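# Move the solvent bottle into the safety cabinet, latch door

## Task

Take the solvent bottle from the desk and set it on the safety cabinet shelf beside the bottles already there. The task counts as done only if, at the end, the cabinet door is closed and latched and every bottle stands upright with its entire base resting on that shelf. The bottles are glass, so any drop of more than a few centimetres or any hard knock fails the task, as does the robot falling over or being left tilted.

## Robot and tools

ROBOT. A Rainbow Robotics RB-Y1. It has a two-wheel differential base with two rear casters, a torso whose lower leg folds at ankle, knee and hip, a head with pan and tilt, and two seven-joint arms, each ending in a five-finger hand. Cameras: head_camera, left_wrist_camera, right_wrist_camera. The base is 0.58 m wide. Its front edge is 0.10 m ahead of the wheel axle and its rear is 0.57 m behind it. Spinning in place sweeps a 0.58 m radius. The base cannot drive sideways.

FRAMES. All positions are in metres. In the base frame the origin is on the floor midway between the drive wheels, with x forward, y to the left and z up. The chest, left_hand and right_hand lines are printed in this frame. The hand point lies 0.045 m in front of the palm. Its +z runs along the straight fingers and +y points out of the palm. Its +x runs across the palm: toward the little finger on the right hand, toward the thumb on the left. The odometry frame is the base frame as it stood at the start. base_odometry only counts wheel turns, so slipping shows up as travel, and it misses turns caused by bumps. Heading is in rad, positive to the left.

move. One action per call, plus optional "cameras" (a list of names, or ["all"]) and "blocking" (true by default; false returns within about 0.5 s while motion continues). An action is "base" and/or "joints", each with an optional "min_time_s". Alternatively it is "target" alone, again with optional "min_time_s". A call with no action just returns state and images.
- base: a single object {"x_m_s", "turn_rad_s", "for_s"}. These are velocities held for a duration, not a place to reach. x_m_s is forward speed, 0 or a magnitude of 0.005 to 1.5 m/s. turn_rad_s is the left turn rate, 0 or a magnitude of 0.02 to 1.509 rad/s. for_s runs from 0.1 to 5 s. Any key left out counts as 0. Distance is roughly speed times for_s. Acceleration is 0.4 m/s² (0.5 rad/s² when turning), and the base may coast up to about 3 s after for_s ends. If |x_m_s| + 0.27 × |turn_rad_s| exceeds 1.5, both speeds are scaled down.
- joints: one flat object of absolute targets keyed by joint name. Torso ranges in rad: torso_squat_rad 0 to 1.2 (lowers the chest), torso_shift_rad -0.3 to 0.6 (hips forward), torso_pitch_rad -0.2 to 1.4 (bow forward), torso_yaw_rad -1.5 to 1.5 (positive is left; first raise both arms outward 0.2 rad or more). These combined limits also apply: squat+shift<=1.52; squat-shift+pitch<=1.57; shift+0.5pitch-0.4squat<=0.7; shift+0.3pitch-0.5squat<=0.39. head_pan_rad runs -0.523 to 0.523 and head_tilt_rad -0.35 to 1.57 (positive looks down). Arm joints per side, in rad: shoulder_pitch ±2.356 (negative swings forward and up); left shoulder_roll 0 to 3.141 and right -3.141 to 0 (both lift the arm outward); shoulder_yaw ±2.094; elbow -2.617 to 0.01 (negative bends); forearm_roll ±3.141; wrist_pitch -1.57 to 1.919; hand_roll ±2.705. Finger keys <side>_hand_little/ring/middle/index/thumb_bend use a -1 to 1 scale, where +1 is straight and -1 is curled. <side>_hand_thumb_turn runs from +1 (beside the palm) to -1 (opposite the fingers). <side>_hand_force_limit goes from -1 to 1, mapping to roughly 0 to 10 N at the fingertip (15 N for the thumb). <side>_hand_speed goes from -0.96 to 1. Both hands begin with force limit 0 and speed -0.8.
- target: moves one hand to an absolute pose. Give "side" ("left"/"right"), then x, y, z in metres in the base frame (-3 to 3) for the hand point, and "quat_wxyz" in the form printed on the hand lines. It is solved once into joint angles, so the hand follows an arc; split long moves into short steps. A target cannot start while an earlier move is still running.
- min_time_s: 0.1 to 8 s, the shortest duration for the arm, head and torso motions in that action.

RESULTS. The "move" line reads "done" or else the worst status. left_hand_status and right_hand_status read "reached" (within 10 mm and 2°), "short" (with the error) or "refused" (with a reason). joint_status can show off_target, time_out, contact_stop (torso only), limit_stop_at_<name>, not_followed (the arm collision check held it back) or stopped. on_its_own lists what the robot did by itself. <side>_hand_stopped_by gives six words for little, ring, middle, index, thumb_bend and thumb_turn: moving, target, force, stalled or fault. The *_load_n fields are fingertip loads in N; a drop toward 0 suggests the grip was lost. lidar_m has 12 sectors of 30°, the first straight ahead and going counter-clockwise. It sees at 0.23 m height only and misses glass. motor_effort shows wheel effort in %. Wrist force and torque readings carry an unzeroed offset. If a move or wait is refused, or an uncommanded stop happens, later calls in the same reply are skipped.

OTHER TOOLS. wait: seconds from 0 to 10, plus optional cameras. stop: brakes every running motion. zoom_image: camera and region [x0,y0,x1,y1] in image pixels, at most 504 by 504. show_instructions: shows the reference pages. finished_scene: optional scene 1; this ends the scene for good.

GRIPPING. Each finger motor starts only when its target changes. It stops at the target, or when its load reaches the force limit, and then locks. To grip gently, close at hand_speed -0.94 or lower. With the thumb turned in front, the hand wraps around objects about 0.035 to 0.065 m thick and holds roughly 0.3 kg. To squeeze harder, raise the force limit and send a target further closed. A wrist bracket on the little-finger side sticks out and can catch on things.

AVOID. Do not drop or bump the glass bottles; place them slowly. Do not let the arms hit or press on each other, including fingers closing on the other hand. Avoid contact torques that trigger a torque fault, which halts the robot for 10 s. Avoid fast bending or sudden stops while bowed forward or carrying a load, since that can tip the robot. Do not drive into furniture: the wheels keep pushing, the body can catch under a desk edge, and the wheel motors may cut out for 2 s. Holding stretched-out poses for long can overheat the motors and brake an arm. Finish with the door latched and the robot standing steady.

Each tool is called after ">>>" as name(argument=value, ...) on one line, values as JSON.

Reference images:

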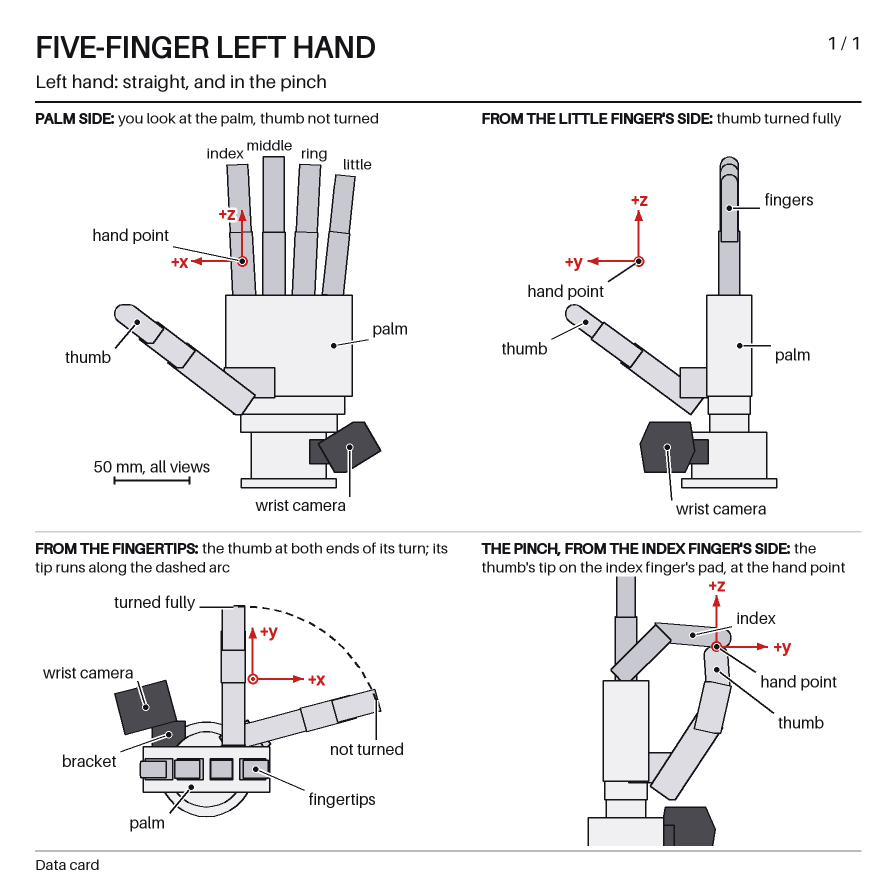

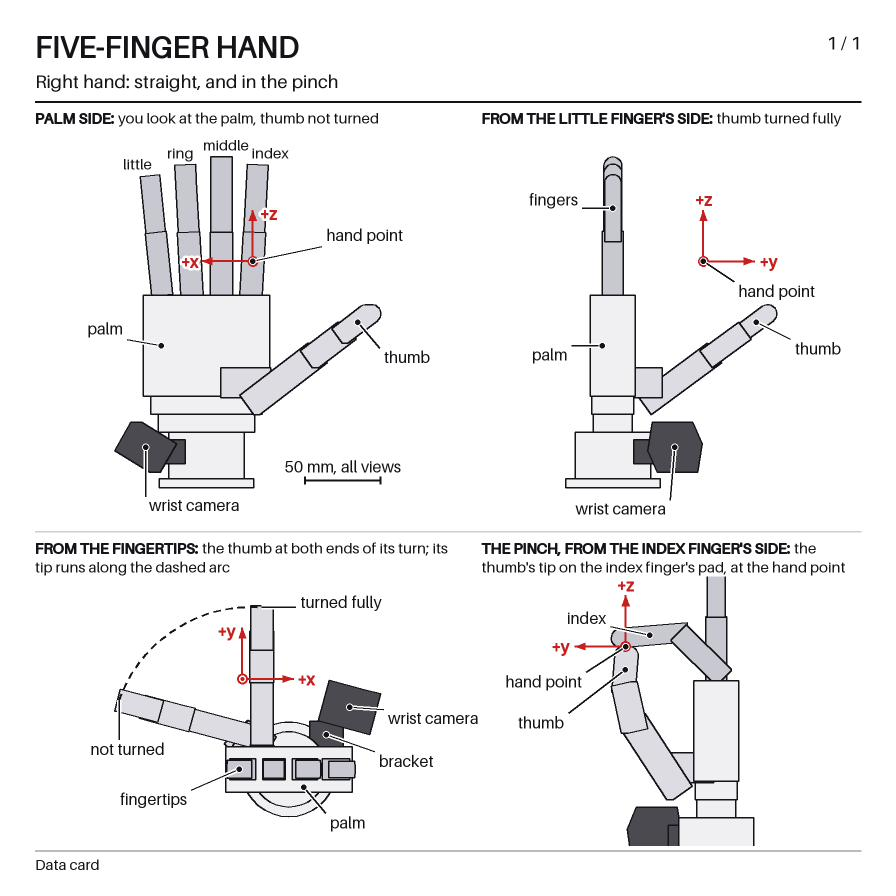

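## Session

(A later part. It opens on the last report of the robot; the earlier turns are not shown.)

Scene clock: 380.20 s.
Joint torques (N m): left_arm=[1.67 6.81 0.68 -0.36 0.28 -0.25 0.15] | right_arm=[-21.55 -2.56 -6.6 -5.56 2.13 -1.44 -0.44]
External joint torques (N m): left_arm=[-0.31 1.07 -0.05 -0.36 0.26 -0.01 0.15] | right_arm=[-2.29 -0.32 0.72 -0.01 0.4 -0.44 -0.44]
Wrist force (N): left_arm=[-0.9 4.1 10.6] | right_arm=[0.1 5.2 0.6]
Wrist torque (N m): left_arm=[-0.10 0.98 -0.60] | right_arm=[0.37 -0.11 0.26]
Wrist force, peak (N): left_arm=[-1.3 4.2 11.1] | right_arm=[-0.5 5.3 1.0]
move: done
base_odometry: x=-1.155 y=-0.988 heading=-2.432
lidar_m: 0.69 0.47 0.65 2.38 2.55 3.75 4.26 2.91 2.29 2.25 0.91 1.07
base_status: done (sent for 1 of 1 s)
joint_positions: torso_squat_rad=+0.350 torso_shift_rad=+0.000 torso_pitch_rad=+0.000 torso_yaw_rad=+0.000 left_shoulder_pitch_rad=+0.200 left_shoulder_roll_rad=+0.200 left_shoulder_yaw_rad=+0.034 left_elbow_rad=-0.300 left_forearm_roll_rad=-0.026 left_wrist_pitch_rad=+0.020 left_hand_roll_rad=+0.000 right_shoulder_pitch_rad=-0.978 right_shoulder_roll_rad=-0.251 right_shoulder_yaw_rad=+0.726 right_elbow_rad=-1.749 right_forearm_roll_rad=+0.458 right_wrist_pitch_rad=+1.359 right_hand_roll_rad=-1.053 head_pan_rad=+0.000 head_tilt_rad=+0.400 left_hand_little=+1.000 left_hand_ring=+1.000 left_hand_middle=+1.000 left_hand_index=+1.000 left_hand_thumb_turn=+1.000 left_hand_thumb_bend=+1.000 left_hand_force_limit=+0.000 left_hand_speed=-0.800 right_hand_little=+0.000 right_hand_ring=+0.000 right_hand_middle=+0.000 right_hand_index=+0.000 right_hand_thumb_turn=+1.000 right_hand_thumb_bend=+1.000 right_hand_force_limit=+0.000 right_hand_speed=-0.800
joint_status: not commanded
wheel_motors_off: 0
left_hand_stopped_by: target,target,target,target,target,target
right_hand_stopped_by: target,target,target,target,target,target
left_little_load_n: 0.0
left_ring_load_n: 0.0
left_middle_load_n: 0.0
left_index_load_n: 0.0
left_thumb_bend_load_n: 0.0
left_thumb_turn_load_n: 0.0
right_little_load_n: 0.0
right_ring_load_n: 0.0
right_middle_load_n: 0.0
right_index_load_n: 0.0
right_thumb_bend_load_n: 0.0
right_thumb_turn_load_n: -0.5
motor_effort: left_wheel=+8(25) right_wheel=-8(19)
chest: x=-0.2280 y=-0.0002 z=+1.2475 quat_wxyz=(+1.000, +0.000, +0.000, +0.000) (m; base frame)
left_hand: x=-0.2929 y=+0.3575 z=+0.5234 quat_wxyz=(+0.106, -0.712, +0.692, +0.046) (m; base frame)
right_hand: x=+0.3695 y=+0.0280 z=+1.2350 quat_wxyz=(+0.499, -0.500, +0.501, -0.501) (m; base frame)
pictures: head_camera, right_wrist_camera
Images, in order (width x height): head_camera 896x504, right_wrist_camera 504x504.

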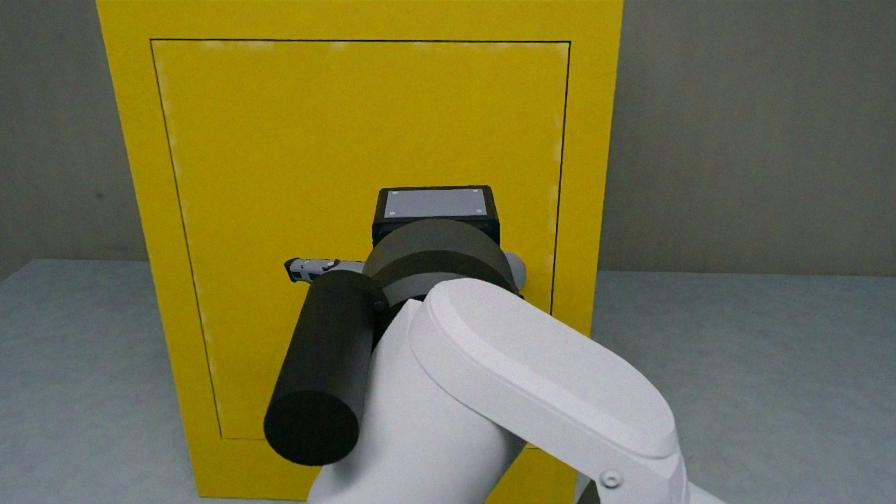

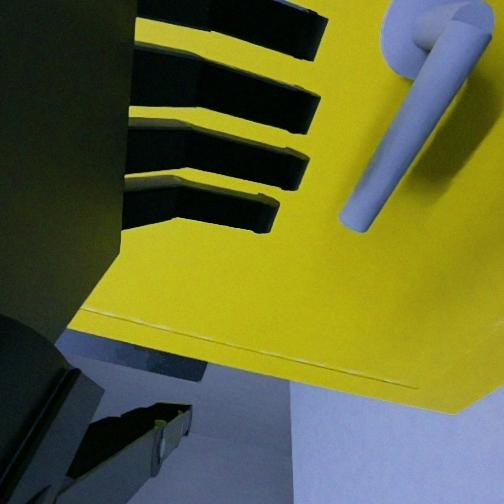

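>>> move(target={"side": "right", "x": 0.415, "y": 0.028, "z": 1.235, "quat_wxyz": [0.5, -0.5, 0.5, -0.5]}, min_time_s=1.5, cameras=["right_wrist_camera"])

>>> move(target={"side": "right", "x": 0.430, "y": 0.028, "z": 1.235, "quat_wxyz": [0.5, -0.5, 0.5, -0.5]}, min_time_s=1.5, cameras=["right_wrist_camera", "head_camera"])

Scene clock: 392.03 s.
Joint torques (N m): left_arm=[1.66 6.65 0.98 -0.13 0.27 -0.21 0.17] | right_arm=[-24.17 -1.97 -8.44 -5.26 1.73 -1.34 -0.43]
External joint torques (N m): left_arm=[-0.32 0.91 0.26 -0.13 0.26 0.04 0.17] | right_arm=[-3.25 1.35 -1.19 0.6 0.03 -0.43 -0.42]
Wrist force (N): left_arm=[-1.2 4.2 10.8] | right_arm=[-0.5 4.8 0.5]
Wrist torque (N m): left_arm=[-0.09 1.05 -0.63] | right_arm=[0.27 0.03 0.06]
Wrist force, peak (N): left_arm=[-0.9 4.3 11.1] | right_arm=[-0.5 5.4 0.5]
move: done
base_odometry: x=-1.155 y=-0.988 heading=-2.432
lidar_m: 0.69 0.48 0.64 2.37 2.54 3.74 4.26 2.93 2.28 2.25 0.90 1.07
base_status: not commanded
joint_positions: torso_squat_rad=+0.350 torso_shift_rad=+0.000 torso_pitch_rad=+0.000 torso_yaw_rad=+0.000 left_shoulder_pitch_rad=+0.200 left_shoulder_roll_rad=+0.200 left_shoulder_yaw_rad=+0.034 left_elbow_rad=-0.300 left_forearm_roll_rad=-0.026 left_wrist_pitch_rad=+0.020 left_hand_roll_rad=+0.000 right_shoulder_pitch_rad=-1.051 right_shoulder_roll_rad=-0.241 right_shoulder_yaw_rad=+0.692 right_elbow_rad=-1.529 right_forearm_roll_rad=+0.430 right_wrist_pitch_rad=+1.205 right_hand_roll_rad=-1.100 head_pan_rad=+0.000 head_tilt_rad=+0.400 left_hand_little=+1.000 left_hand_ring=+1.000 left_hand_middle=+1.000 left_hand_index=+1.000 left_hand_thumb_turn=+1.000 left_hand_thumb_bend=+1.000 left_hand_force_limit=+0.000 left_hand_speed=-0.800 right_hand_little=+0.000 right_hand_ring=+0.000 right_hand_middle=+0.000 right_hand_index=+0.000 right_hand_thumb_turn=+1.000 right_hand_thumb_bend=+1.000 right_hand_force_limit=+0.000 right_hand_speed=-0.800
joint_status: all done
wheel_motors_off: 0
left_hand_stopped_by: target,target,target,target,target,target
right_hand_stopped_by: target,target,target,target,target,target
left_little_load_n: 0.0
left_ring_load_n: 0.0
left_middle_load_n: 0.0
left_index_load_n: 0.0
left_thumb_bend_load_n: 0.0
left_thumb_turn_load_n: 0.0
right_little_load_n: 0.0
right_ring_load_n: 0.0
right_middle_load_n: 0.0
right_index_load_n: 0.0
right_thumb_bend_load_n: 0.0
right_thumb_turn_load_n: -0.5
motor_effort: left_wheel=+7(9) right_wheel=-8(8)
chest: x=-0.2280 y=-0.0002 z=+1.2475 quat_wxyz=(+1.000, +0.000, +0.000, +0.000) (m; base frame)
left_hand: x=-0.2929 y=+0.3575 z=+0.5234 quat_wxyz=(+0.106, -0.712, +0.692, +0.046) (m; base frame)
right_hand: x=+0.4150 y=+0.0278 z=+1.2346 quat_wxyz=(+0.500, -0.500, +0.500, -0.500) (m; base frame)
right_hand_status: reached (checked arc, planned for 1.5 s): 0 mm and 0.0 deg off.
pictures: right_wrist_camera
Images, in order (width x height): right_wrist_camera 504x504.

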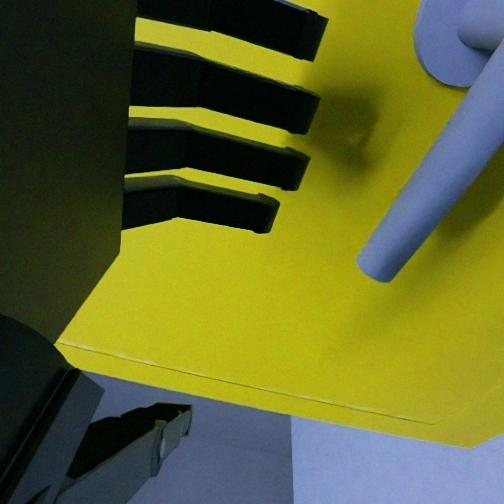

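Scene clock: 393.87 s.
Joint torques (N m): left_arm=[1.7 6.47 0.91 -0.39 0.17 -0.17 0.14] | right_arm=[-24.74 -2.29 -8.7 -5.15 1.64 -1.45 -0.46]
External joint torques (N m): left_arm=[-0.28 0.73 0.19 -0.39 0.15 0.07 0.14] | right_arm=[-3.27 1.41 -1.57 0.8 -0.04 -0.57 -0.46]
Wrist force (N): left_arm=[-0.9 4.0 11.3] | right_arm=[-0.7 5.2 0.1]
Wrist torque (N m): left_arm=[-0.15 0.99 -0.58] | right_arm=[0.38 0.08 0.06]
Wrist force, peak (N): left_arm=[-1.1 4.4 11.1] | right_arm=[-1.0 5.2 0.2]
move: done
base_odometry: x=-1.155 y=-0.988 heading=-2.432
lidar_m: 0.69 0.47 0.63 2.38 2.54 3.74 4.26 2.92 2.29 2.25 0.91 1.07
base_status: not commanded
joint_positions: torso_squat_rad=+0.350 torso_shift_rad=+0.000 torso_pitch_rad=+0.000 torso_yaw_rad=+0.000 left_shoulder_pitch_rad=+0.200 left_shoulder_roll_rad=+0.200 left_shoulder_yaw_rad=+0.034 left_elbow_rad=-0.300 left_forearm_roll_rad=-0.026 left_wrist_pitch_rad=+0.020 left_hand_roll_rad=+0.000 right_shoulder_pitch_rad=-1.080 right_shoulder_roll_rad=-0.233 right_shoulder_yaw_rad=+0.683 right_elbow_rad=-1.447 right_forearm_roll_rad=+0.425 right_wrist_pitch_rad=+1.152 right_hand_roll_rad=-1.118 head_pan_rad=+0.000 head_tilt_rad=+0.400 left_hand_little=+1.000 left_hand_ring=+1.000 left_hand_middle=+1.000 left_hand_index=+1.000 left_hand_thumb_turn=+1.000 left_hand_thumb_bend=+1.000 left_hand_force_limit=+0.000 left_hand_speed=-0.800 right_hand_little=+0.000 right_hand_ring=+0.000 right_hand_middle=+0.000 right_hand_index=+0.000 right_hand_thumb_turn=+1.000 right_hand_thumb_bend=+1.000 right_hand_force_limit=+0.000 right_hand_speed=-0.800
joint_status: all done
wheel_motors_off: 0
left_hand_stopped_by: target,target,target,target,target,target
right_hand_stopped_by: target,target,target,target,target,target
left_little_load_n: 0.0
left_ring_load_n: 0.0
left_middle_load_n: 0.0
left_index_load_n: 0.0
left_thumb_bend_load_n: 0.0
left_thumb_turn_load_n: 0.0
right_little_load_n: 0.0
right_ring_load_n: 0.0
right_middle_load_n: 0.0
right_index_load_n: 0.0
right_thumb_bend_load_n: 0.0
right_thumb_turn_load_n: 0.0
motor_effort: left_wheel=+6(9) right_wheel=-8(8)
chest: x=-0.2280 y=-0.0002 z=+1.2475 quat_wxyz=(+1.000, +0.000, +0.000, +0.000) (m; base frame)
left_hand: x=-0.2929 y=+0.3575 z=+0.5234 quat_wxyz=(+0.106, -0.712, +0.692, +0.046) (m; base frame)
right_hand: x=+0.4299 y=+0.0278 z=+1.2346 quat_wxyz=(+0.500, -0.500, +0.500, -0.500) (m; base frame)
right_hand_status: reached (checked arc, planned for 1.5 s): 0 mm and 0.0 deg off.
pictures: head_camera, right_wrist_camera
Images, in order (width x height): head_camera 896x504, right_wrist_camera 504x504.

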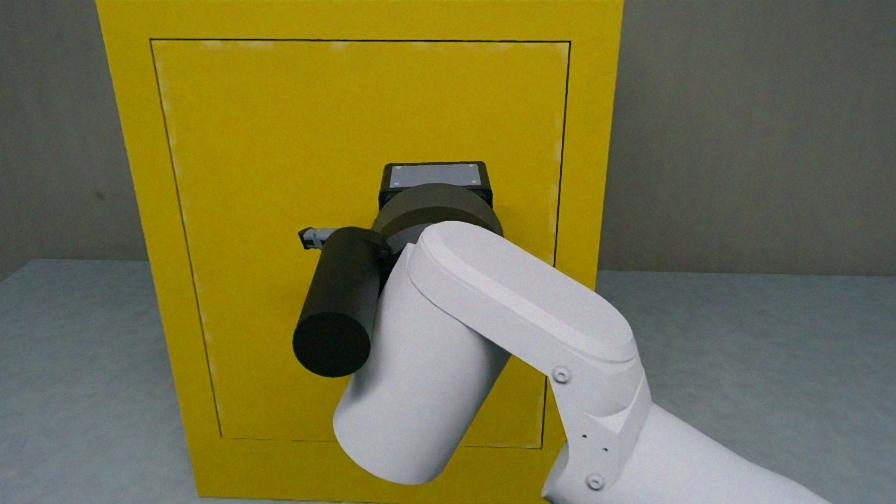

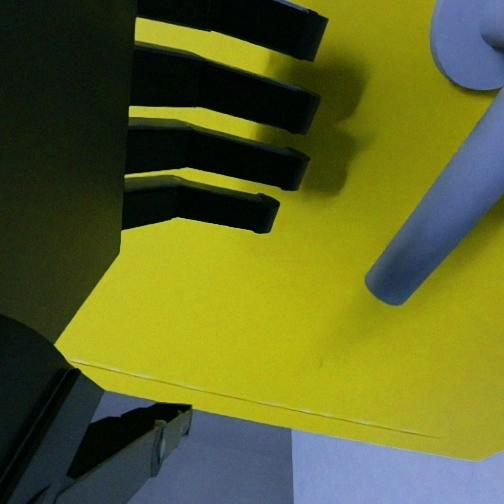

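>>> move(target={"side": "right", "x": 0.442, "y": 0.034, "z": 1.235, "quat_wxyz": [0.5, -0.5, 0.5, -0.5]}, min_time_s=1, cameras=["right_wrist_camera"])

>>> move(target={"side": "right", "x": 0.442, "y": 0.034, "z": 1.212, "quat_wxyz": [0.5, -0.5, 0.5, -0.5]}, min_time_s=1.5, cameras=["right_wrist_camera"])

Scene clock: 426.30 s.
Joint torques (N m): left_arm=[1.88 6.59 0.98 -0.14 0.3 -0.08 0.16] | right_arm=[-24.95 -2.82 -8.12 -5.49 2.18 -1.45 -0.73]
External joint torques (N m): left_arm=[-0.1 0.85 0.25 -0.14 0.28 0.17 0.16] | right_arm=[-3.02 1.17 -1.2 0.55 0.52 -0.61 -0.73]
Wrist force (N): left_arm=[-1.0 4.0 11.0] | right_arm=[-0.4 4.7 0.9]
Wrist torque (N m): left_arm=[-0.13 1.02 -0.59] | right_arm=[0.24 0.00 0.06]
Wrist force, peak (N): left_arm=[-0.9 4.1 11.5] | right_arm=[0.0 5.5 0.4]
move: done
base_odometry: x=-1.155 y=-0.988 heading=-2.432
lidar_m: 0.70 0.46 0.63 2.38 2.55 3.74 4.27 2.93 2.29 2.25 0.92 1.08
base_status: not commanded
joint_positions: torso_squat_rad=+0.350 torso_shift_rad=+0.000 torso_pitch_rad=+0.000 torso_yaw_rad=+0.000 left_shoulder_pitch_rad=+0.200 left_shoulder_roll_rad=+0.200 left_shoulder_yaw_rad=+0.034 left_elbow_rad=-0.300 left_forearm_roll_rad=-0.026 left_wrist_pitch_rad=+0.020 left_hand_roll_rad=+0.000 right_shoulder_pitch_rad=-1.117 right_shoulder_roll_rad=-0.210 right_shoulder_yaw_rad=+0.680 right_elbow_rad=-1.357 right_forearm_roll_rad=+0.429 right_wrist_pitch_rad=+1.109 right_hand_roll_rad=-1.141 head_pan_rad=+0.000 head_tilt_rad=+0.400 left_hand_little=+1.000 left_hand_ring=+1.000 left_hand_middle=+1.000 left_hand_index=+1.000 left_hand_thumb_turn=+1.000 left_hand_thumb_bend=+1.000 left_hand_force_limit=+0.000 left_hand_speed=-0.800 right_hand_little=+0.000 right_hand_ring=+0.000 right_hand_middle=+0.000 right_hand_index=+0.000 right_hand_thumb_turn=+1.000 right_hand_thumb_bend=+1.000 right_hand_force_limit=+0.000 right_hand_speed=-0.800
joint_status: all done
wheel_motors_off: 0
left_hand_stopped_by: target,target,target,target,target,target
right_hand_stopped_by: target,target,target,target,target,target
left_little_load_n: 0.0
left_ring_load_n: 0.0
left_middle_load_n: 0.0
left_index_load_n: 0.0
left_thumb_bend_load_n: 0.0
left_thumb_turn_load_n: 0.0
right_little_load_n: 0.0
right_ring_load_n: 0.0
right_middle_load_n: 0.0
right_index_load_n: 0.0
right_thumb_bend_load_n: 0.0
right_thumb_turn_load_n: -0.5
motor_effort: left_wheel=+8(10) right_wheel=-8(8)
chest: x=-0.2280 y=-0.0002 z=+1.2475 quat_wxyz=(+1.000, +0.000, +0.000, +0.000) (m; base frame)
left_hand: x=-0.2929 y=+0.3575 z=+0.5234 quat_wxyz=(+0.106, -0.712, +0.692, +0.046) (m; base frame)
right_hand: x=+0.4419 y=+0.0338 z=+1.2346 quat_wxyz=(+0.500, -0.500, +0.500, -0.500) (m; base frame)
right_hand_status: reached (checked arc, planned for 1.0 s): 0 mm and 0.0 deg off.
pictures: right_wrist_camera
Images, in order (width x height): right_wrist_camera 504x504.

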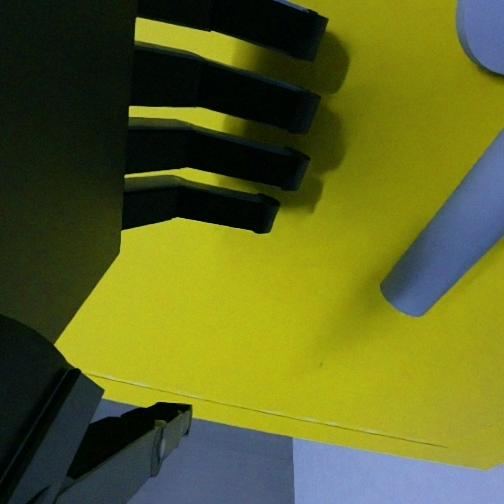

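Scene clock: 428.13 s.
Joint torques (N m): left_arm=[1.23 6.74 0.79 -0.32 0.4 -0.2 0.16] | right_arm=[-21.21 -2.15 -5.24 -5.74 2.32 -1.43 -0.72]
External joint torques (N m): left_arm=[-0.75 1 0.07 -0.32 0.39 0.04 0.17] | right_arm=[0.56 1.4 1.61 0.49 0.65 -0.68 -0.72]
Wrist force (N): left_arm=[-1.3 4.2 10.8] | right_arm=[-0.4 4.7 0.2]
Wrist torque (N m): left_arm=[-0.10 1.03 -0.61] | right_arm=[0.30 0.04 0.06]
Wrist force, peak (N): left_arm=[-1.2 4.5 11.1] | right_arm=[-0.9 5.4 0.5]
move: done
base_odometry: x=-1.155 y=-0.988 heading=-2.432
lidar_m: 0.70 0.47 0.63 2.37 2.55 3.76 4.26 2.93 2.29 2.25 0.91 1.06
base_status: not commanded
joint_positions: torso_squat_rad=+0.350 torso_shift_rad=+0.000 torso_pitch_rad=+0.000 torso_yaw_rad=+0.000 left_shoulder_pitch_rad=+0.200 left_shoulder_roll_rad=+0.200 left_shoulder_yaw_rad=+0.034 left_elbow_rad=-0.300 left_forearm_roll_rad=-0.026 left_wrist_pitch_rad=+0.020 left_hand_roll_rad=+0.000 right_shoulder_pitch_rad=-1.077 right_shoulder_roll_rad=-0.202 right_shoulder_yaw_rad=+0.706 right_elbow_rad=-1.340 right_forearm_roll_rad=+0.477 right_wrist_pitch_rad=+1.083 right_hand_roll_rad=-1.189 head_pan_rad=+0.000 head_tilt_rad=+0.400 left_hand_little=+1.000 left_hand_ring=+1.000 left_hand_middle=+1.000 left_hand_index=+1.000 left_hand_thumb_turn=+1.000 left_hand_thumb_bend=+1.000 left_hand_force_limit=+0.000 left_hand_speed=-0.800 right_hand_little=+0.000 right_hand_ring=+0.000 right_hand_middle=+0.000 right_hand_index=+0.000 right_hand_thumb_turn=+1.000 right_hand_thumb_bend=+1.000 right_hand_force_limit=+0.000 right_hand_speed=-0.800
joint_status: all done
wheel_motors_off: 0
left_hand_stopped_by: target,target,target,target,target,target
right_hand_stopped_by: target,target,target,target,target,target
left_little_load_n: 0.0
left_ring_load_n: 0.0
left_middle_load_n: 0.0
left_index_load_n: 0.0
left_thumb_bend_load_n: 0.0
left_thumb_turn_load_n: 0.0
right_little_load_n: 0.0
right_ring_load_n: 0.0
right_middle_load_n: 0.0
right_index_load_n: 0.0
right_thumb_bend_load_n: 0.0
right_thumb_turn_load_n: -0.5
motor_effort: left_wheel=+7(9) right_wheel=-8(8)
chest: x=-0.2280 y=-0.0002 z=+1.2475 quat_wxyz=(+1.000, +0.000, +0.000, +0.000) (m; base frame)
left_hand: x=-0.2929 y=+0.3575 z=+0.5234 quat_wxyz=(+0.106, -0.712, +0.692, +0.046) (m; base frame)
right_hand: x=+0.4421 y=+0.0338 z=+1.2124 quat_wxyz=(+0.500, -0.500, +0.500, -0.500) (m; base frame)
right_hand_status: reached (checked arc, planned for 1.5 s): 0 mm and 0.0 deg off.
pictures: right_wrist_camera
Images, in order (width x height): right_wrist_camera 504x504.

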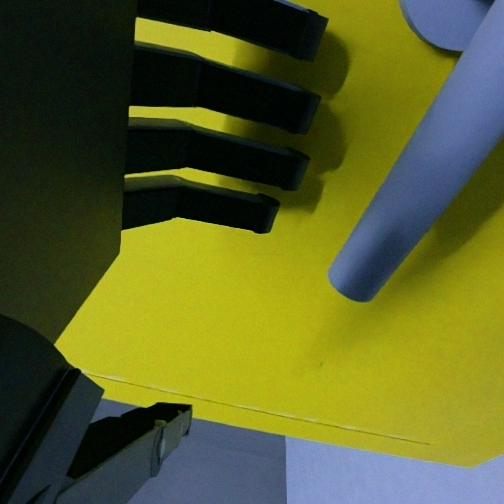

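>>> move(target={"side": "right", "x": 0.444, "y": 0.034, "z": 1.195, "quat_wxyz": [0.5, -0.5, 0.5, -0.5]}, min_time_s=1.5, cameras=["right_wrist_camera"])

>>> move(target={"side": "right", "x": 0.444, "y": 0.034, "z": 1.18, "quat_wxyz": [0.5, -0.5, 0.5, -0.5]}, min_time_s=1.5, cameras=["right_wrist_camera", "head_camera"])

Scene clock: 452.63 s.
Joint torques (N m): left_arm=[1.9 6.45 0.72 -0.26 0.29 -0.32 0.15] | right_arm=[-21.02 -1.38 -5.45 -5.99 2.4 -1.38 -0.56]
External joint torques (N m): left_arm=[-0.08 0.7 -0.01 -0.26 0.27 -0.08 0.15] | right_arm=[0.71 1.91 1.31 0.38 0.73 -0.71 -0.56]
Wrist force (N): left_arm=[-1.1 4.2 10.8] | right_arm=[-0.2 5.1 0.3]
Wrist torque (N m): left_arm=[-0.10 1.04 -0.60] | right_arm=[0.35 0.01 0.07]
Wrist force, peak (N): left_arm=[-0.8 3.8 11.3] | right_arm=[-0.5 5.4 0.0]
move: done
base_odometry: x=-1.155 y=-0.988 heading=-2.432
lidar_m: 0.70 0.47 0.63 2.37 2.55 3.75 4.26 2.93 2.29 2.25 0.92 1.06
base_status: not commanded
joint_positions: torso_squat_rad=+0.350 torso_shift_rad=+0.000 torso_pitch_rad=+0.000 torso_yaw_rad=+0.000 left_shoulder_pitch_rad=+0.200 left_shoulder_roll_rad=+0.200 left_shoulder_yaw_rad=+0.034 left_elbow_rad=-0.300 left_forearm_roll_rad=-0.026 left_wrist_pitch_rad=+0.020 left_hand_roll_rad=+0.000 right_shoulder_pitch_rad=-1.055 right_shoulder_roll_rad=-0.194 right_shoulder_yaw_rad=+0.724 right_elbow_rad=-1.311 right_forearm_roll_rad=+0.514 right_wrist_pitch_rad=+1.057 right_hand_roll_rad=-1.231 head_pan_rad=+0.000 head_tilt_rad=+0.400 left_hand_little=+1.000 left_hand_ring=+1.000 left_hand_middle=+1.000 left_hand_index=+1.000 left_hand_thumb_turn=+1.000 left_hand_thumb_bend=+1.000 left_hand_force_limit=+0.000 left_hand_speed=-0.800 right_hand_little=+0.000 right_hand_ring=+0.000 right_hand_middle=+0.000 right_hand_index=+0.000 right_hand_thumb_turn=+1.000 right_hand_thumb_bend=+1.000 right_hand_force_limit=+0.000 right_hand_speed=-0.800
joint_status: all done
wheel_motors_off: 0
left_hand_stopped_by: target,target,target,target,target,target
right_hand_stopped_by: target,target,target,target,target,target
left_little_load_n: 0.0
left_ring_load_n: 0.0
left_middle_load_n: 0.0
left_index_load_n: 0.0
left_thumb_bend_load_n: 0.0
left_thumb_turn_load_n: 0.0
right_little_load_n: 0.0
right_ring_load_n: 0.0
right_middle_load_n: 0.0
right_index_load_n: 0.0
right_thumb_bend_load_n: 0.0
right_thumb_turn_load_n: 0.0
motor_effort: left_wheel=+6(9) right_wheel=-8(8)
chest: x=-0.2280 y=-0.0002 z=+1.2475 quat_wxyz=(+1.000, +0.000, +0.000, +0.000) (m; base frame)
left_hand: x=-0.2929 y=+0.3575 z=+0.5234 quat_wxyz=(+0.106, -0.712, +0.692, +0.046) (m; base frame)
right_hand: x=+0.4441 y=+0.0338 z=+1.1954 quat_wxyz=(+0.500, -0.500, +0.500, -0.500) (m; base frame)
right_hand_status: reached (checked arc, planned for 1.5 s): 0 mm and 0.0 deg off.
pictures: right_wrist_camera
Images, in order (width x height): right_wrist_camera 504x504.

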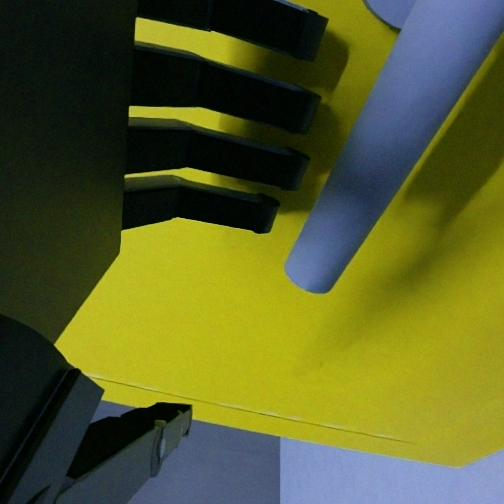

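Scene clock: 454.47 s.
Joint torques (N m): left_arm=[1.58 6.38 0.41 -0.38 0.26 -0.15 0.21] | right_arm=[-20.66 -1.61 -4.92 -5.6 2.37 -1.27 -0.56]
External joint torques (N m): left_arm=[-0.4 0.63 -0.32 -0.38 0.25 0.1 0.22] | right_arm=[0.94 1.41 1.78 0.87 0.71 -0.66 -0.56]
Wrist force (N): left_arm=[-0.9 4.2 10.6] | right_arm=[-0.8 4.6 0.8]
Wrist torque (N m): left_arm=[-0.08 0.99 -0.60] | right_arm=[0.25 0.11 -0.02]
Wrist force, peak (N): left_arm=[-1.0 4.4 11.2] | right_arm=[-0.8 5.2 0.2]
move: done
base_odometry: x=-1.155 y=-0.988 heading=-2.432
lidar_m: 0.70 0.47 0.65 2.37 2.55 3.75 4.27 2.92 2.29 2.25 0.92 1.06
base_status: not commanded
joint_positions: torso_squat_rad=+0.350 torso_shift_rad=+0.000 torso_pitch_rad=+0.000 torso_yaw_rad=+0.000 left_shoulder_pitch_rad=+0.200 left_shoulder_roll_rad=+0.200 left_shoulder_yaw_rad=+0.034 left_elbow_rad=-0.300 left_forearm_roll_rad=-0.026 left_wrist_pitch_rad=+0.020 left_hand_roll_rad=+0.000 right_shoulder_pitch_rad=-1.031 right_shoulder_roll_rad=-0.188 right_shoulder_yaw_rad=+0.740 right_elbow_rad=-1.297 right_forearm_roll_rad=+0.545 right_wrist_pitch_rad=+1.041 right_hand_roll_rad=-1.263 head_pan_rad=+0.000 head_tilt_rad=+0.400 left_hand_little=+1.000 left_hand_ring=+1.000 left_hand_middle=+1.000 left_hand_index=+1.000 left_hand_thumb_turn=+1.000 left_hand_thumb_bend=+1.000 left_hand_force_limit=+0.000 left_hand_speed=-0.800 right_hand_little=+0.000 right_hand_ring=+0.000 right_hand_middle=+0.000 right_hand_index=+0.000 right_hand_thumb_turn=+1.000 right_hand_thumb_bend=+1.000 right_hand_force_limit=+0.000 right_hand_speed=-0.800
joint_status: all done
wheel_motors_off: 0
left_hand_stopped_by: target,target,target,target,target,target
right_hand_stopped_by: target,target,target,target,target,target
left_little_load_n: 0.0
left_ring_load_n: 0.0
left_middle_load_n: 0.0
left_index_load_n: 0.0
left_thumb_bend_load_n: 0.0
left_thumb_turn_load_n: 0.0
right_little_load_n: 0.0
right_ring_load_n: 0.0
right_middle_load_n: 0.0
right_index_load_n: -0.5
right_thumb_bend_load_n: 0.0
right_thumb_turn_load_n: -0.5
motor_effort: left_wheel=+6(9) right_wheel=-8(8)
chest: x=-0.2280 y=-0.0002 z=+1.2475 quat_wxyz=(+1.000, +0.000, +0.000, +0.000) (m; base frame)
left_hand: x=-0.2929 y=+0.3575 z=+0.5234 quat_wxyz=(+0.106, -0.712, +0.692, +0.046) (m; base frame)
right_hand: x=+0.4435 y=+0.0338 z=+1.1805 quat_wxyz=(+0.500, -0.501, +0.500, -0.500) (m; base frame)
right_hand_status: reached (checked arc, planned for 1.5 s): 1 mm and 0.1 deg off.
pictures: head_camera, right_wrist_camera
Images, in order (width x height): head_camera 896x504, right_wrist_camera 504x504.

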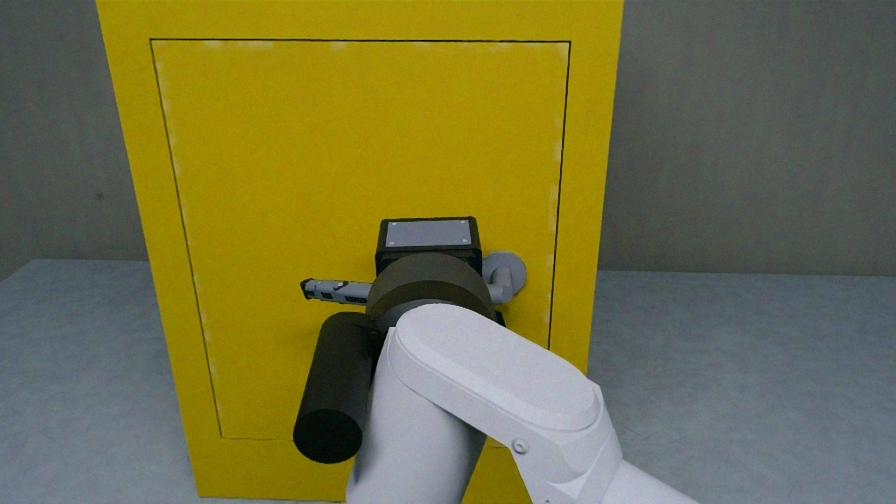

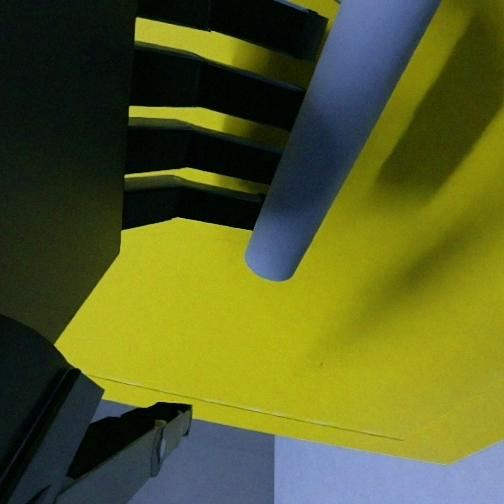

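>>> move(target={"side": "right", "x": 0.444, "y": 0.034, "z": 1.165, "quat_wxyz": [0.5, -0.5, 0.5, -0.5]}, min_time_s=1.5, cameras=["right_wrist_camera"])

>>> move(target={"side": "right", "x": 0.444, "y": 0.022, "z": 1.139, "quat_wxyz": [0.4197, -0.5691, 0.4197, -0.5691]}, min_time_s=1.5, cameras=["right_wrist_camera"])

Scene clock: 490.03 s.
Joint torques (N m): left_arm=[1.62 6.77 0.97 -0.33 0.35 -0.27 0.19] | right_arm=[-20.43 -1.56 -4.62 -5.67 2.29 -1.15 -0.57]
External joint torques (N m): left_arm=[-0.36 1.03 0.25 -0.33 0.33 -0.02 0.2] | right_arm=[1.06 1.2 1.97 0.9 0.62 -0.61 -0.57]
Wrist force (N): left_arm=[-1.2 4.1 10.6] | right_arm=[-0.8 4.8 0.3]
Wrist torque (N m): left_arm=[-0.10 1.04 -0.62] | right_arm=[0.30 0.14 -0.01]
Wrist force, peak (N): left_arm=[-0.9 4.4 11.2] | right_arm=[-0.8 5.4 0.4]
move: done
base_odometry: x=-1.155 y=-0.988 heading=-2.432
lidar_m: 0.69 0.46 0.64 2.38 2.54 3.75 4.26 2.94 2.29 2.25 0.92 1.07
base_status: not commanded
joint_positions: torso_squat_rad=+0.350 torso_shift_rad=+0.000 torso_pitch_rad=+0.000 torso_yaw_rad=+0.000 left_shoulder_pitch_rad=+0.200 left_shoulder_roll_rad=+0.200 left_shoulder_yaw_rad=+0.034 left_elbow_rad=-0.300 left_forearm_roll_rad=-0.026 left_wrist_pitch_rad=+0.020 left_hand_roll_rad=+0.000 right_shoulder_pitch_rad=-1.009 right_shoulder_roll_rad=-0.182 right_shoulder_yaw_rad=+0.757 right_elbow_rad=-1.275 right_forearm_roll_rad=+0.579 right_wrist_pitch_rad=+1.023 right_hand_roll_rad=-1.300 head_pan_rad=+0.000 head_tilt_rad=+0.400 left_hand_little=+1.000 left_hand_ring=+1.000 left_hand_middle=+1.000 left_hand_index=+1.000 left_hand_thumb_turn=+1.000 left_hand_thumb_bend=+1.000 left_hand_force_limit=+0.000 left_hand_speed=-0.800 right_hand_little=+0.000 right_hand_ring=+0.000 right_hand_middle=+0.000 right_hand_index=+0.000 right_hand_thumb_turn=+1.000 right_hand_thumb_bend=+1.000 right_hand_force_limit=+0.000 right_hand_speed=-0.800
joint_status: all done
wheel_motors_off: 0
left_hand_stopped_by: target,target,target,target,target,target
right_hand_stopped_by: target,target,target,target,target,target
left_little_load_n: 0.0
left_ring_load_n: 0.0
left_middle_load_n: 0.0
left_index_load_n: -0.5
left_thumb_bend_load_n: 0.0
left_thumb_turn_load_n: 0.5
right_little_load_n: 0.0
right_ring_load_n: 0.0
right_middle_load_n: 0.0
right_index_load_n: 0.0
right_thumb_bend_load_n: 0.0
right_thumb_turn_load_n: 0.0
motor_effort: left_wheel=+6(9) right_wheel=-8(8)
chest: x=-0.2280 y=-0.0002 z=+1.2475 quat_wxyz=(+1.000, +0.000, +0.000, +0.000) (m; base frame)
left_hand: x=-0.2929 y=+0.3575 z=+0.5234 quat_wxyz=(+0.106, -0.712, +0.692, +0.046) (m; base frame)
right_hand: x=+0.4433 y=+0.0338 z=+1.1655 quat_wxyz=(+0.500, -0.501, +0.500, -0.500) (m; base frame)
right_hand_status: reached (checked arc, planned for 1.5 s): 1 mm and 0.1 deg off.
pictures: right_wrist_camera
Images, in order (width x height): right_wrist_camera 504x504.

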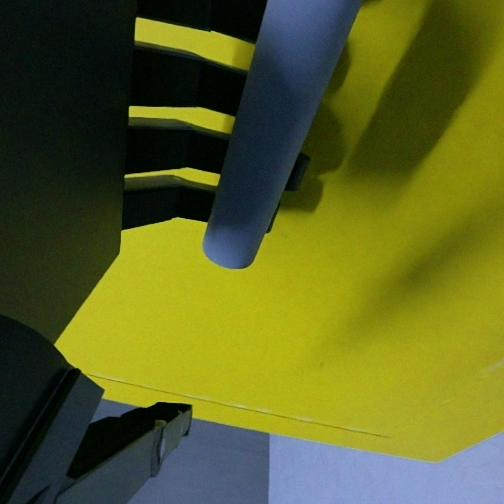

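Scene clock: 491.87 s.
Joint torques (N m): left_arm=[1.57 6.76 0.97 -0.2 0.2 -0.16 0.2] | right_arm=[-20.58 -5.27 -4.65 -3.28 1.21 0.81 0.13]
External joint torques (N m): left_arm=[-0.41 1.02 0.24 -0.2 0.19 0.08 0.2] | right_arm=[1.03 -2.32 2.26 2.66 -0.5 1.1 0.13]
Wrist force (N): left_arm=[-0.9 4.1 10.6] | right_arm=[-4.0 -1.2 3.1]
Wrist torque (N m): left_arm=[-0.11 0.98 -0.60] | right_arm=[0.12 0.19 0.00]
Wrist force, peak (N): left_arm=[-1.2 3.9 11.2] | right_arm=[-4.3 -1.6 3.5]
move: done
base_odometry: x=-1.155 y=-0.988 heading=-2.432
lidar_m: 0.70 0.47 0.63 2.37 2.54 3.75 4.26 2.93 2.29 2.25 0.93 1.07
base_status: not commanded
joint_positions: torso_squat_rad=+0.350 torso_shift_rad=+0.000 torso_pitch_rad=+0.000 torso_yaw_rad=+0.000 left_shoulder_pitch_rad=+0.200 left_shoulder_roll_rad=+0.200 left_shoulder_yaw_rad=+0.034 left_elbow_rad=-0.300 left_forearm_roll_rad=-0.026 left_wrist_pitch_rad=+0.020 left_hand_roll_rad=+0.000 right_shoulder_pitch_rad=-1.041 right_shoulder_roll_rad=-0.187 right_shoulder_yaw_rad=+0.862 right_elbow_rad=-1.208 right_forearm_roll_rad=+0.587 right_wrist_pitch_rad=+1.033 right_hand_roll_rad=-1.129 head_pan_rad=+0.000 head_tilt_rad=+0.400 left_hand_little=+1.000 left_hand_ring=+1.000 left_hand_middle=+1.000 left_hand_index=+1.000 left_hand_thumb_turn=+1.000 left_hand_thumb_bend=+1.000 left_hand_force_limit=+0.000 left_hand_speed=-0.800 right_hand_little=+0.000 right_hand_ring=+0.000 right_hand_middle=+0.000 right_hand_index=+0.000 right_hand_thumb_turn=+1.000 right_hand_thumb_bend=+1.000 right_hand_force_limit=+0.000 right_hand_speed=-0.800
joint_status: all done
wheel_motors_off: 0
left_hand_stopped_by: target,target,target,target,target,target
right_hand_stopped_by: target,target,target,target,target,target
left_little_load_n: 0.0
left_ring_load_n: 0.0
left_middle_load_n: 0.0
left_index_load_n: 0.0
left_thumb_bend_load_n: 0.0
left_thumb_turn_load_n: 0.0
right_little_load_n: 0.0
right_ring_load_n: 0.0
right_middle_load_n: 0.0
right_index_load_n: 1.0
right_thumb_bend_load_n: 0.0
right_thumb_turn_load_n: 0.0
motor_effort: left_wheel=+6(9) right_wheel=-8(8)
chest: x=-0.2280 y=-0.0002 z=+1.2475 quat_wxyz=(+1.000, +0.000, +0.000, +0.000) (m; base frame)
left_hand: x=-0.2929 y=+0.3575 z=+0.5234 quat_wxyz=(+0.106, -0.712, +0.692, +0.046) (m; base frame)
right_hand: x=+0.4438 y=+0.0226 z=+1.1397 quat_wxyz=(+0.421, -0.569, +0.419, -0.569) (m; base frame)
right_hand_status: reached (checked arc, planned for 1.5 s): 1 mm and 0.2 deg off.
pictures: right_wrist_camera
Images, in order (width x height): right_wrist_camera 504x504.

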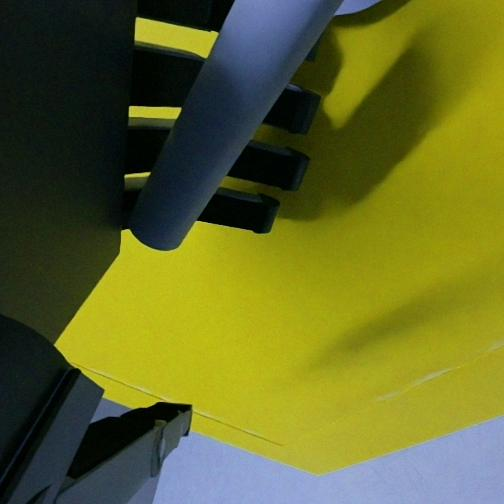

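>>> move(target={"side": "right", "x": 0.444, "y": 0.003, "z": 1.114, "quat_wxyz": [0.3299, -0.6254, 0.3299, -0.6254]}, min_time_s=2, cameras=["right_wrist_camera", "head_camera"])

Scene clock: 499.80 s.
Joint torques (N m): left_arm=[1.82 6.71 0.91 -0.42 0.34 -0.15 0.28] | right_arm=[-17.5 -10.97 -5.97 0.21 1.79 4.29 0.92]
External joint torques (N m): left_arm=[-0.17 0.98 0.18 -0.42 0.33 0.1 0.28] | right_arm=[4.15 -7.85 1.13 5.46 0.06 4.32 0.9]
Wrist force (N): left_arm=[-0.9 3.9 10.5] | right_arm=[-15.2 -7.7 13.7]
Wrist torque (N m): left_arm=[-0.12 0.98 -0.60] | right_arm=[-0.43 0.01 -0.19]
Wrist force, peak (N): left_arm=[-0.8 4.1 11.4] | right_arm=[-9.8 -7.3 19.2]
move: done
base_odometry: x=-1.155 y=-0.988 heading=-2.432
lidar_m: 0.69 0.46 0.64 2.37 2.56 3.75 4.26 2.93 2.29 2.25 0.92 1.07
base_status: not commanded
joint_positions: torso_squat_rad=+0.350 torso_shift_rad=+0.000 torso_pitch_rad=+0.000 torso_yaw_rad=+0.000 left_shoulder_pitch_rad=+0.200 left_shoulder_roll_rad=+0.200 left_shoulder_yaw_rad=+0.034 left_elbow_rad=-0.300 left_forearm_roll_rad=-0.026 left_wrist_pitch_rad=+0.020 left_hand_roll_rad=+0.000 right_shoulder_pitch_rad=-1.060 right_shoulder_roll_rad=-0.193 right_shoulder_yaw_rad=+0.968 right_elbow_rad=-1.147 right_forearm_roll_rad=+0.592 right_wrist_pitch_rad=+1.036 right_hand_roll_rad=-0.957 head_pan_rad=+0.000 head_tilt_rad=+0.400 left_hand_little=+1.000 left_hand_ring=+1.000 left_hand_middle=+1.000 left_hand_index=+1.000 left_hand_thumb_turn=+1.000 left_hand_thumb_bend=+1.000 left_hand_force_limit=+0.000 left_hand_speed=-0.800 right_hand_little=+0.000 right_hand_ring=+0.000 right_hand_middle=+0.000 right_hand_index=+0.000 right_hand_thumb_turn=+1.000 right_hand_thumb_bend=+1.000 right_hand_force_limit=+0.000 right_hand_speed=-0.800
joint_status: all done
wheel_motors_off: 0
left_hand_stopped_by: target,target,target,target,target,target
right_hand_stopped_by: target,target,target,target,target,target
left_little_load_n: 0.0
left_ring_load_n: 0.0
left_middle_load_n: 0.0
left_index_load_n: -0.5
left_thumb_bend_load_n: 0.0
left_thumb_turn_load_n: 0.0
right_little_load_n: -0.5
right_ring_load_n: 0.0
right_middle_load_n: 0.0
right_index_load_n: 3.0
right_thumb_bend_load_n: 0.0
right_thumb_turn_load_n: 0.0
motor_effort: left_wheel=+8(9) right_wheel=-9(10)
chest: x=-0.2279 y=-0.0001 z=+1.2475 quat_wxyz=(+1.000, +0.000, +0.000, +0.000) (m; base frame)
left_hand: x=-0.2930 y=+0.3575 z=+0.5234 quat_wxyz=(+0.106, -0.712, +0.692, +0.046) (m; base frame)
right_hand: x=+0.4435 y=+0.0055 z=+1.1150 quat_wxyz=(+0.333, -0.625, +0.329, -0.625) (m; base frame)
right_hand_status: reached (checked arc, planned for 2.0 s): 3 mm and 0.3 deg off.
pictures: head_camera, right_wrist_camera
Images, in order (width x height): head_camera 896x504, right_wrist_camera 504x504.

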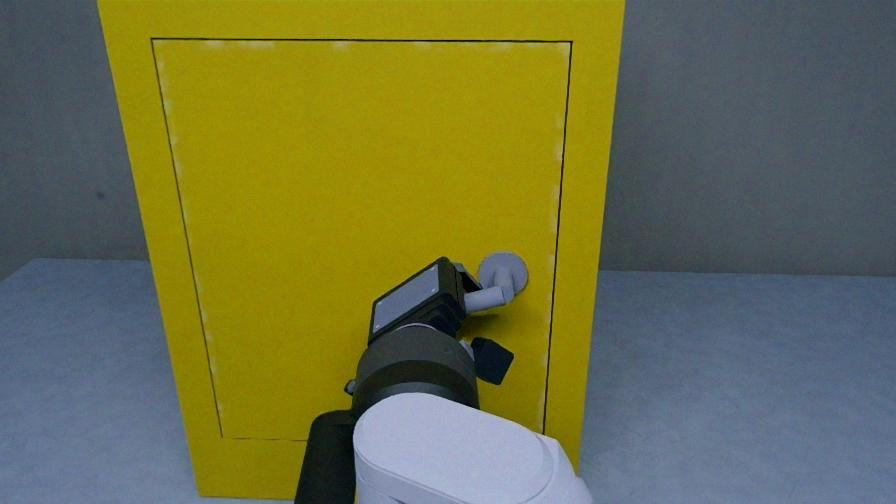

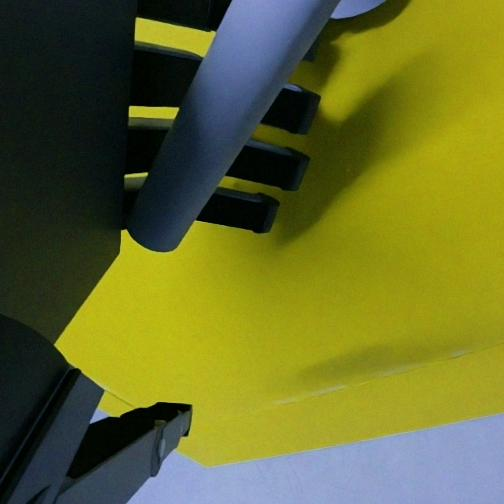

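>>> move(target={"side": "right", "x": 0.444, "y": -0.015, "z": 1.095, "quat_wxyz": [0.2494, -0.6617, 0.2494, -0.6617]}, min_time_s=2, cameras=["right_wrist_camera", "head_camera"])

Scene clock: 514.57 s.
Joint torques (N m): left_arm=[1.58 6.76 0.65 -0.21 0.33 -0.24 0.13] | right_arm=[-17.46 -9.96 -6.26 1.89 0.74 3.22 0.9]
External joint torques (N m): left_arm=[-0.41 1.03 -0.08 -0.21 0.32 0 0.14] | right_arm=[4.21 -6.72 0.82 6.5 -0.97 3.03 0.88]
Wrist force (N): left_arm=[-0.8 4.0 10.5] | right_arm=[-10.5 -11.4 4.6]
Wrist torque (N m): left_arm=[-0.09 0.96 -0.58] | right_arm=[-0.12 0.34 -0.24]
Wrist force, peak (N): left_arm=[-1.1 4.3 11.3] | right_arm=[-18.4 -9.0 11.3]
move: done
base_odometry: x=-1.155 y=-0.988 heading=-2.432
lidar_m: 0.69 0.47 0.65 2.38 2.54 3.76 4.26 2.93 2.28 2.25 0.92 1.07
base_status: not commanded
joint_positions: torso_squat_rad=+0.350 torso_shift_rad=+0.000 torso_pitch_rad=+0.000 torso_yaw_rad=+0.000 left_shoulder_pitch_rad=+0.200 left_shoulder_roll_rad=+0.200 left_shoulder_yaw_rad=+0.034 left_elbow_rad=-0.300 left_forearm_roll_rad=-0.026 left_wrist_pitch_rad=+0.020 left_hand_roll_rad=+0.000 right_shoulder_pitch_rad=-1.070 right_shoulder_roll_rad=-0.194 right_shoulder_yaw_rad=+1.058 right_elbow_rad=-1.088 right_forearm_roll_rad=+0.599 right_wrist_pitch_rad=+1.036 right_hand_roll_rad=-0.816 head_pan_rad=+0.000 head_tilt_rad=+0.400 left_hand_little=+1.000 left_hand_ring=+1.000 left_hand_middle=+1.000 left_hand_index=+1.000 left_hand_thumb_turn=+1.000 left_hand_thumb_bend=+1.000 left_hand_force_limit=+0.000 left_hand_speed=-0.800 right_hand_little=+0.000 right_hand_ring=+0.000 right_hand_middle=+0.000 right_hand_index=+0.000 right_hand_thumb_turn=+1.000 right_hand_thumb_bend=+1.000 right_hand_force_limit=+0.000 right_hand_speed=-0.800
joint_status: all done
wheel_motors_off: 0
left_hand_stopped_by: target,target,target,target,target,target
right_hand_stopped_by: target,target,target,target,target,target
left_little_load_n: 0.0
left_ring_load_n: 0.0
left_middle_load_n: 0.0
left_index_load_n: 0.0
left_thumb_bend_load_n: 0.0
left_thumb_turn_load_n: 0.0
right_little_load_n: -1.5
right_ring_load_n: 0.0
right_middle_load_n: 0.0
right_index_load_n: 2.0
right_thumb_bend_load_n: 0.0
right_thumb_turn_load_n: 0.0
motor_effort: left_wheel=+8(10) right_wheel=-10(10)
chest: x=-0.2279 y=+0.0000 z=+1.2475 quat_wxyz=(+1.000, +0.000, +0.000, +0.000) (m; base frame)
left_hand: x=-0.2930 y=+0.3575 z=+0.5234 quat_wxyz=(+0.106, -0.712, +0.692, +0.045) (m; base frame)
right_hand: x=+0.4436 y=-0.0126 z=+1.0960 quat_wxyz=(+0.252, -0.662, +0.248, -0.661) (m; base frame)
right_hand_status: reached (checked arc, planned for 2.0 s): 3 mm and 0.3 deg off.
pictures: head_camera, right_wrist_camera
Images, in order (width x height): head_camera 896x504, right_wrist_camera 504x504.

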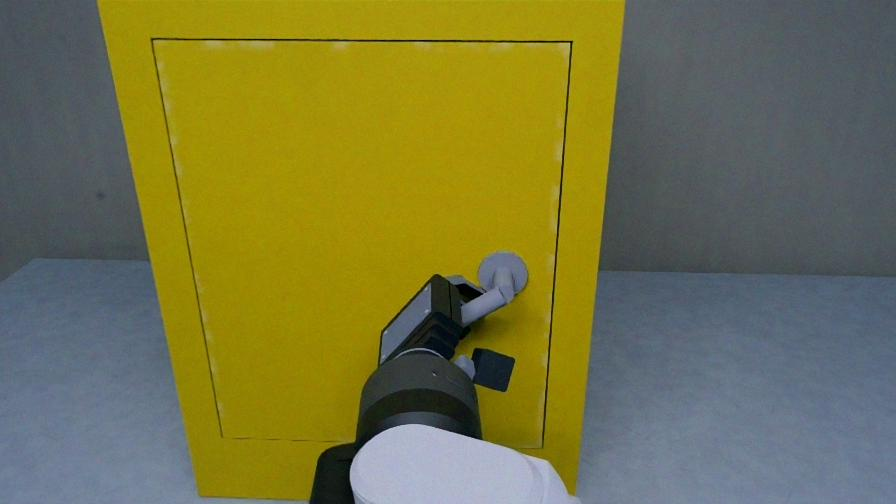

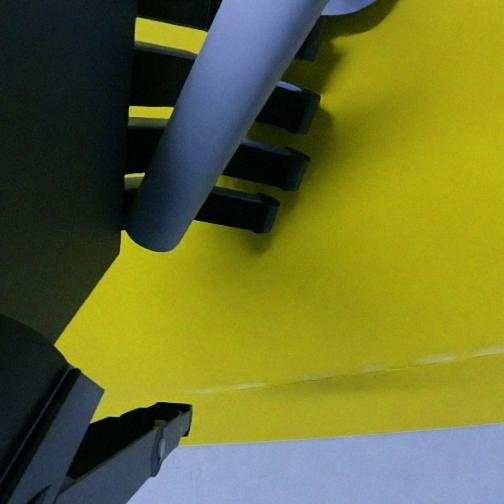

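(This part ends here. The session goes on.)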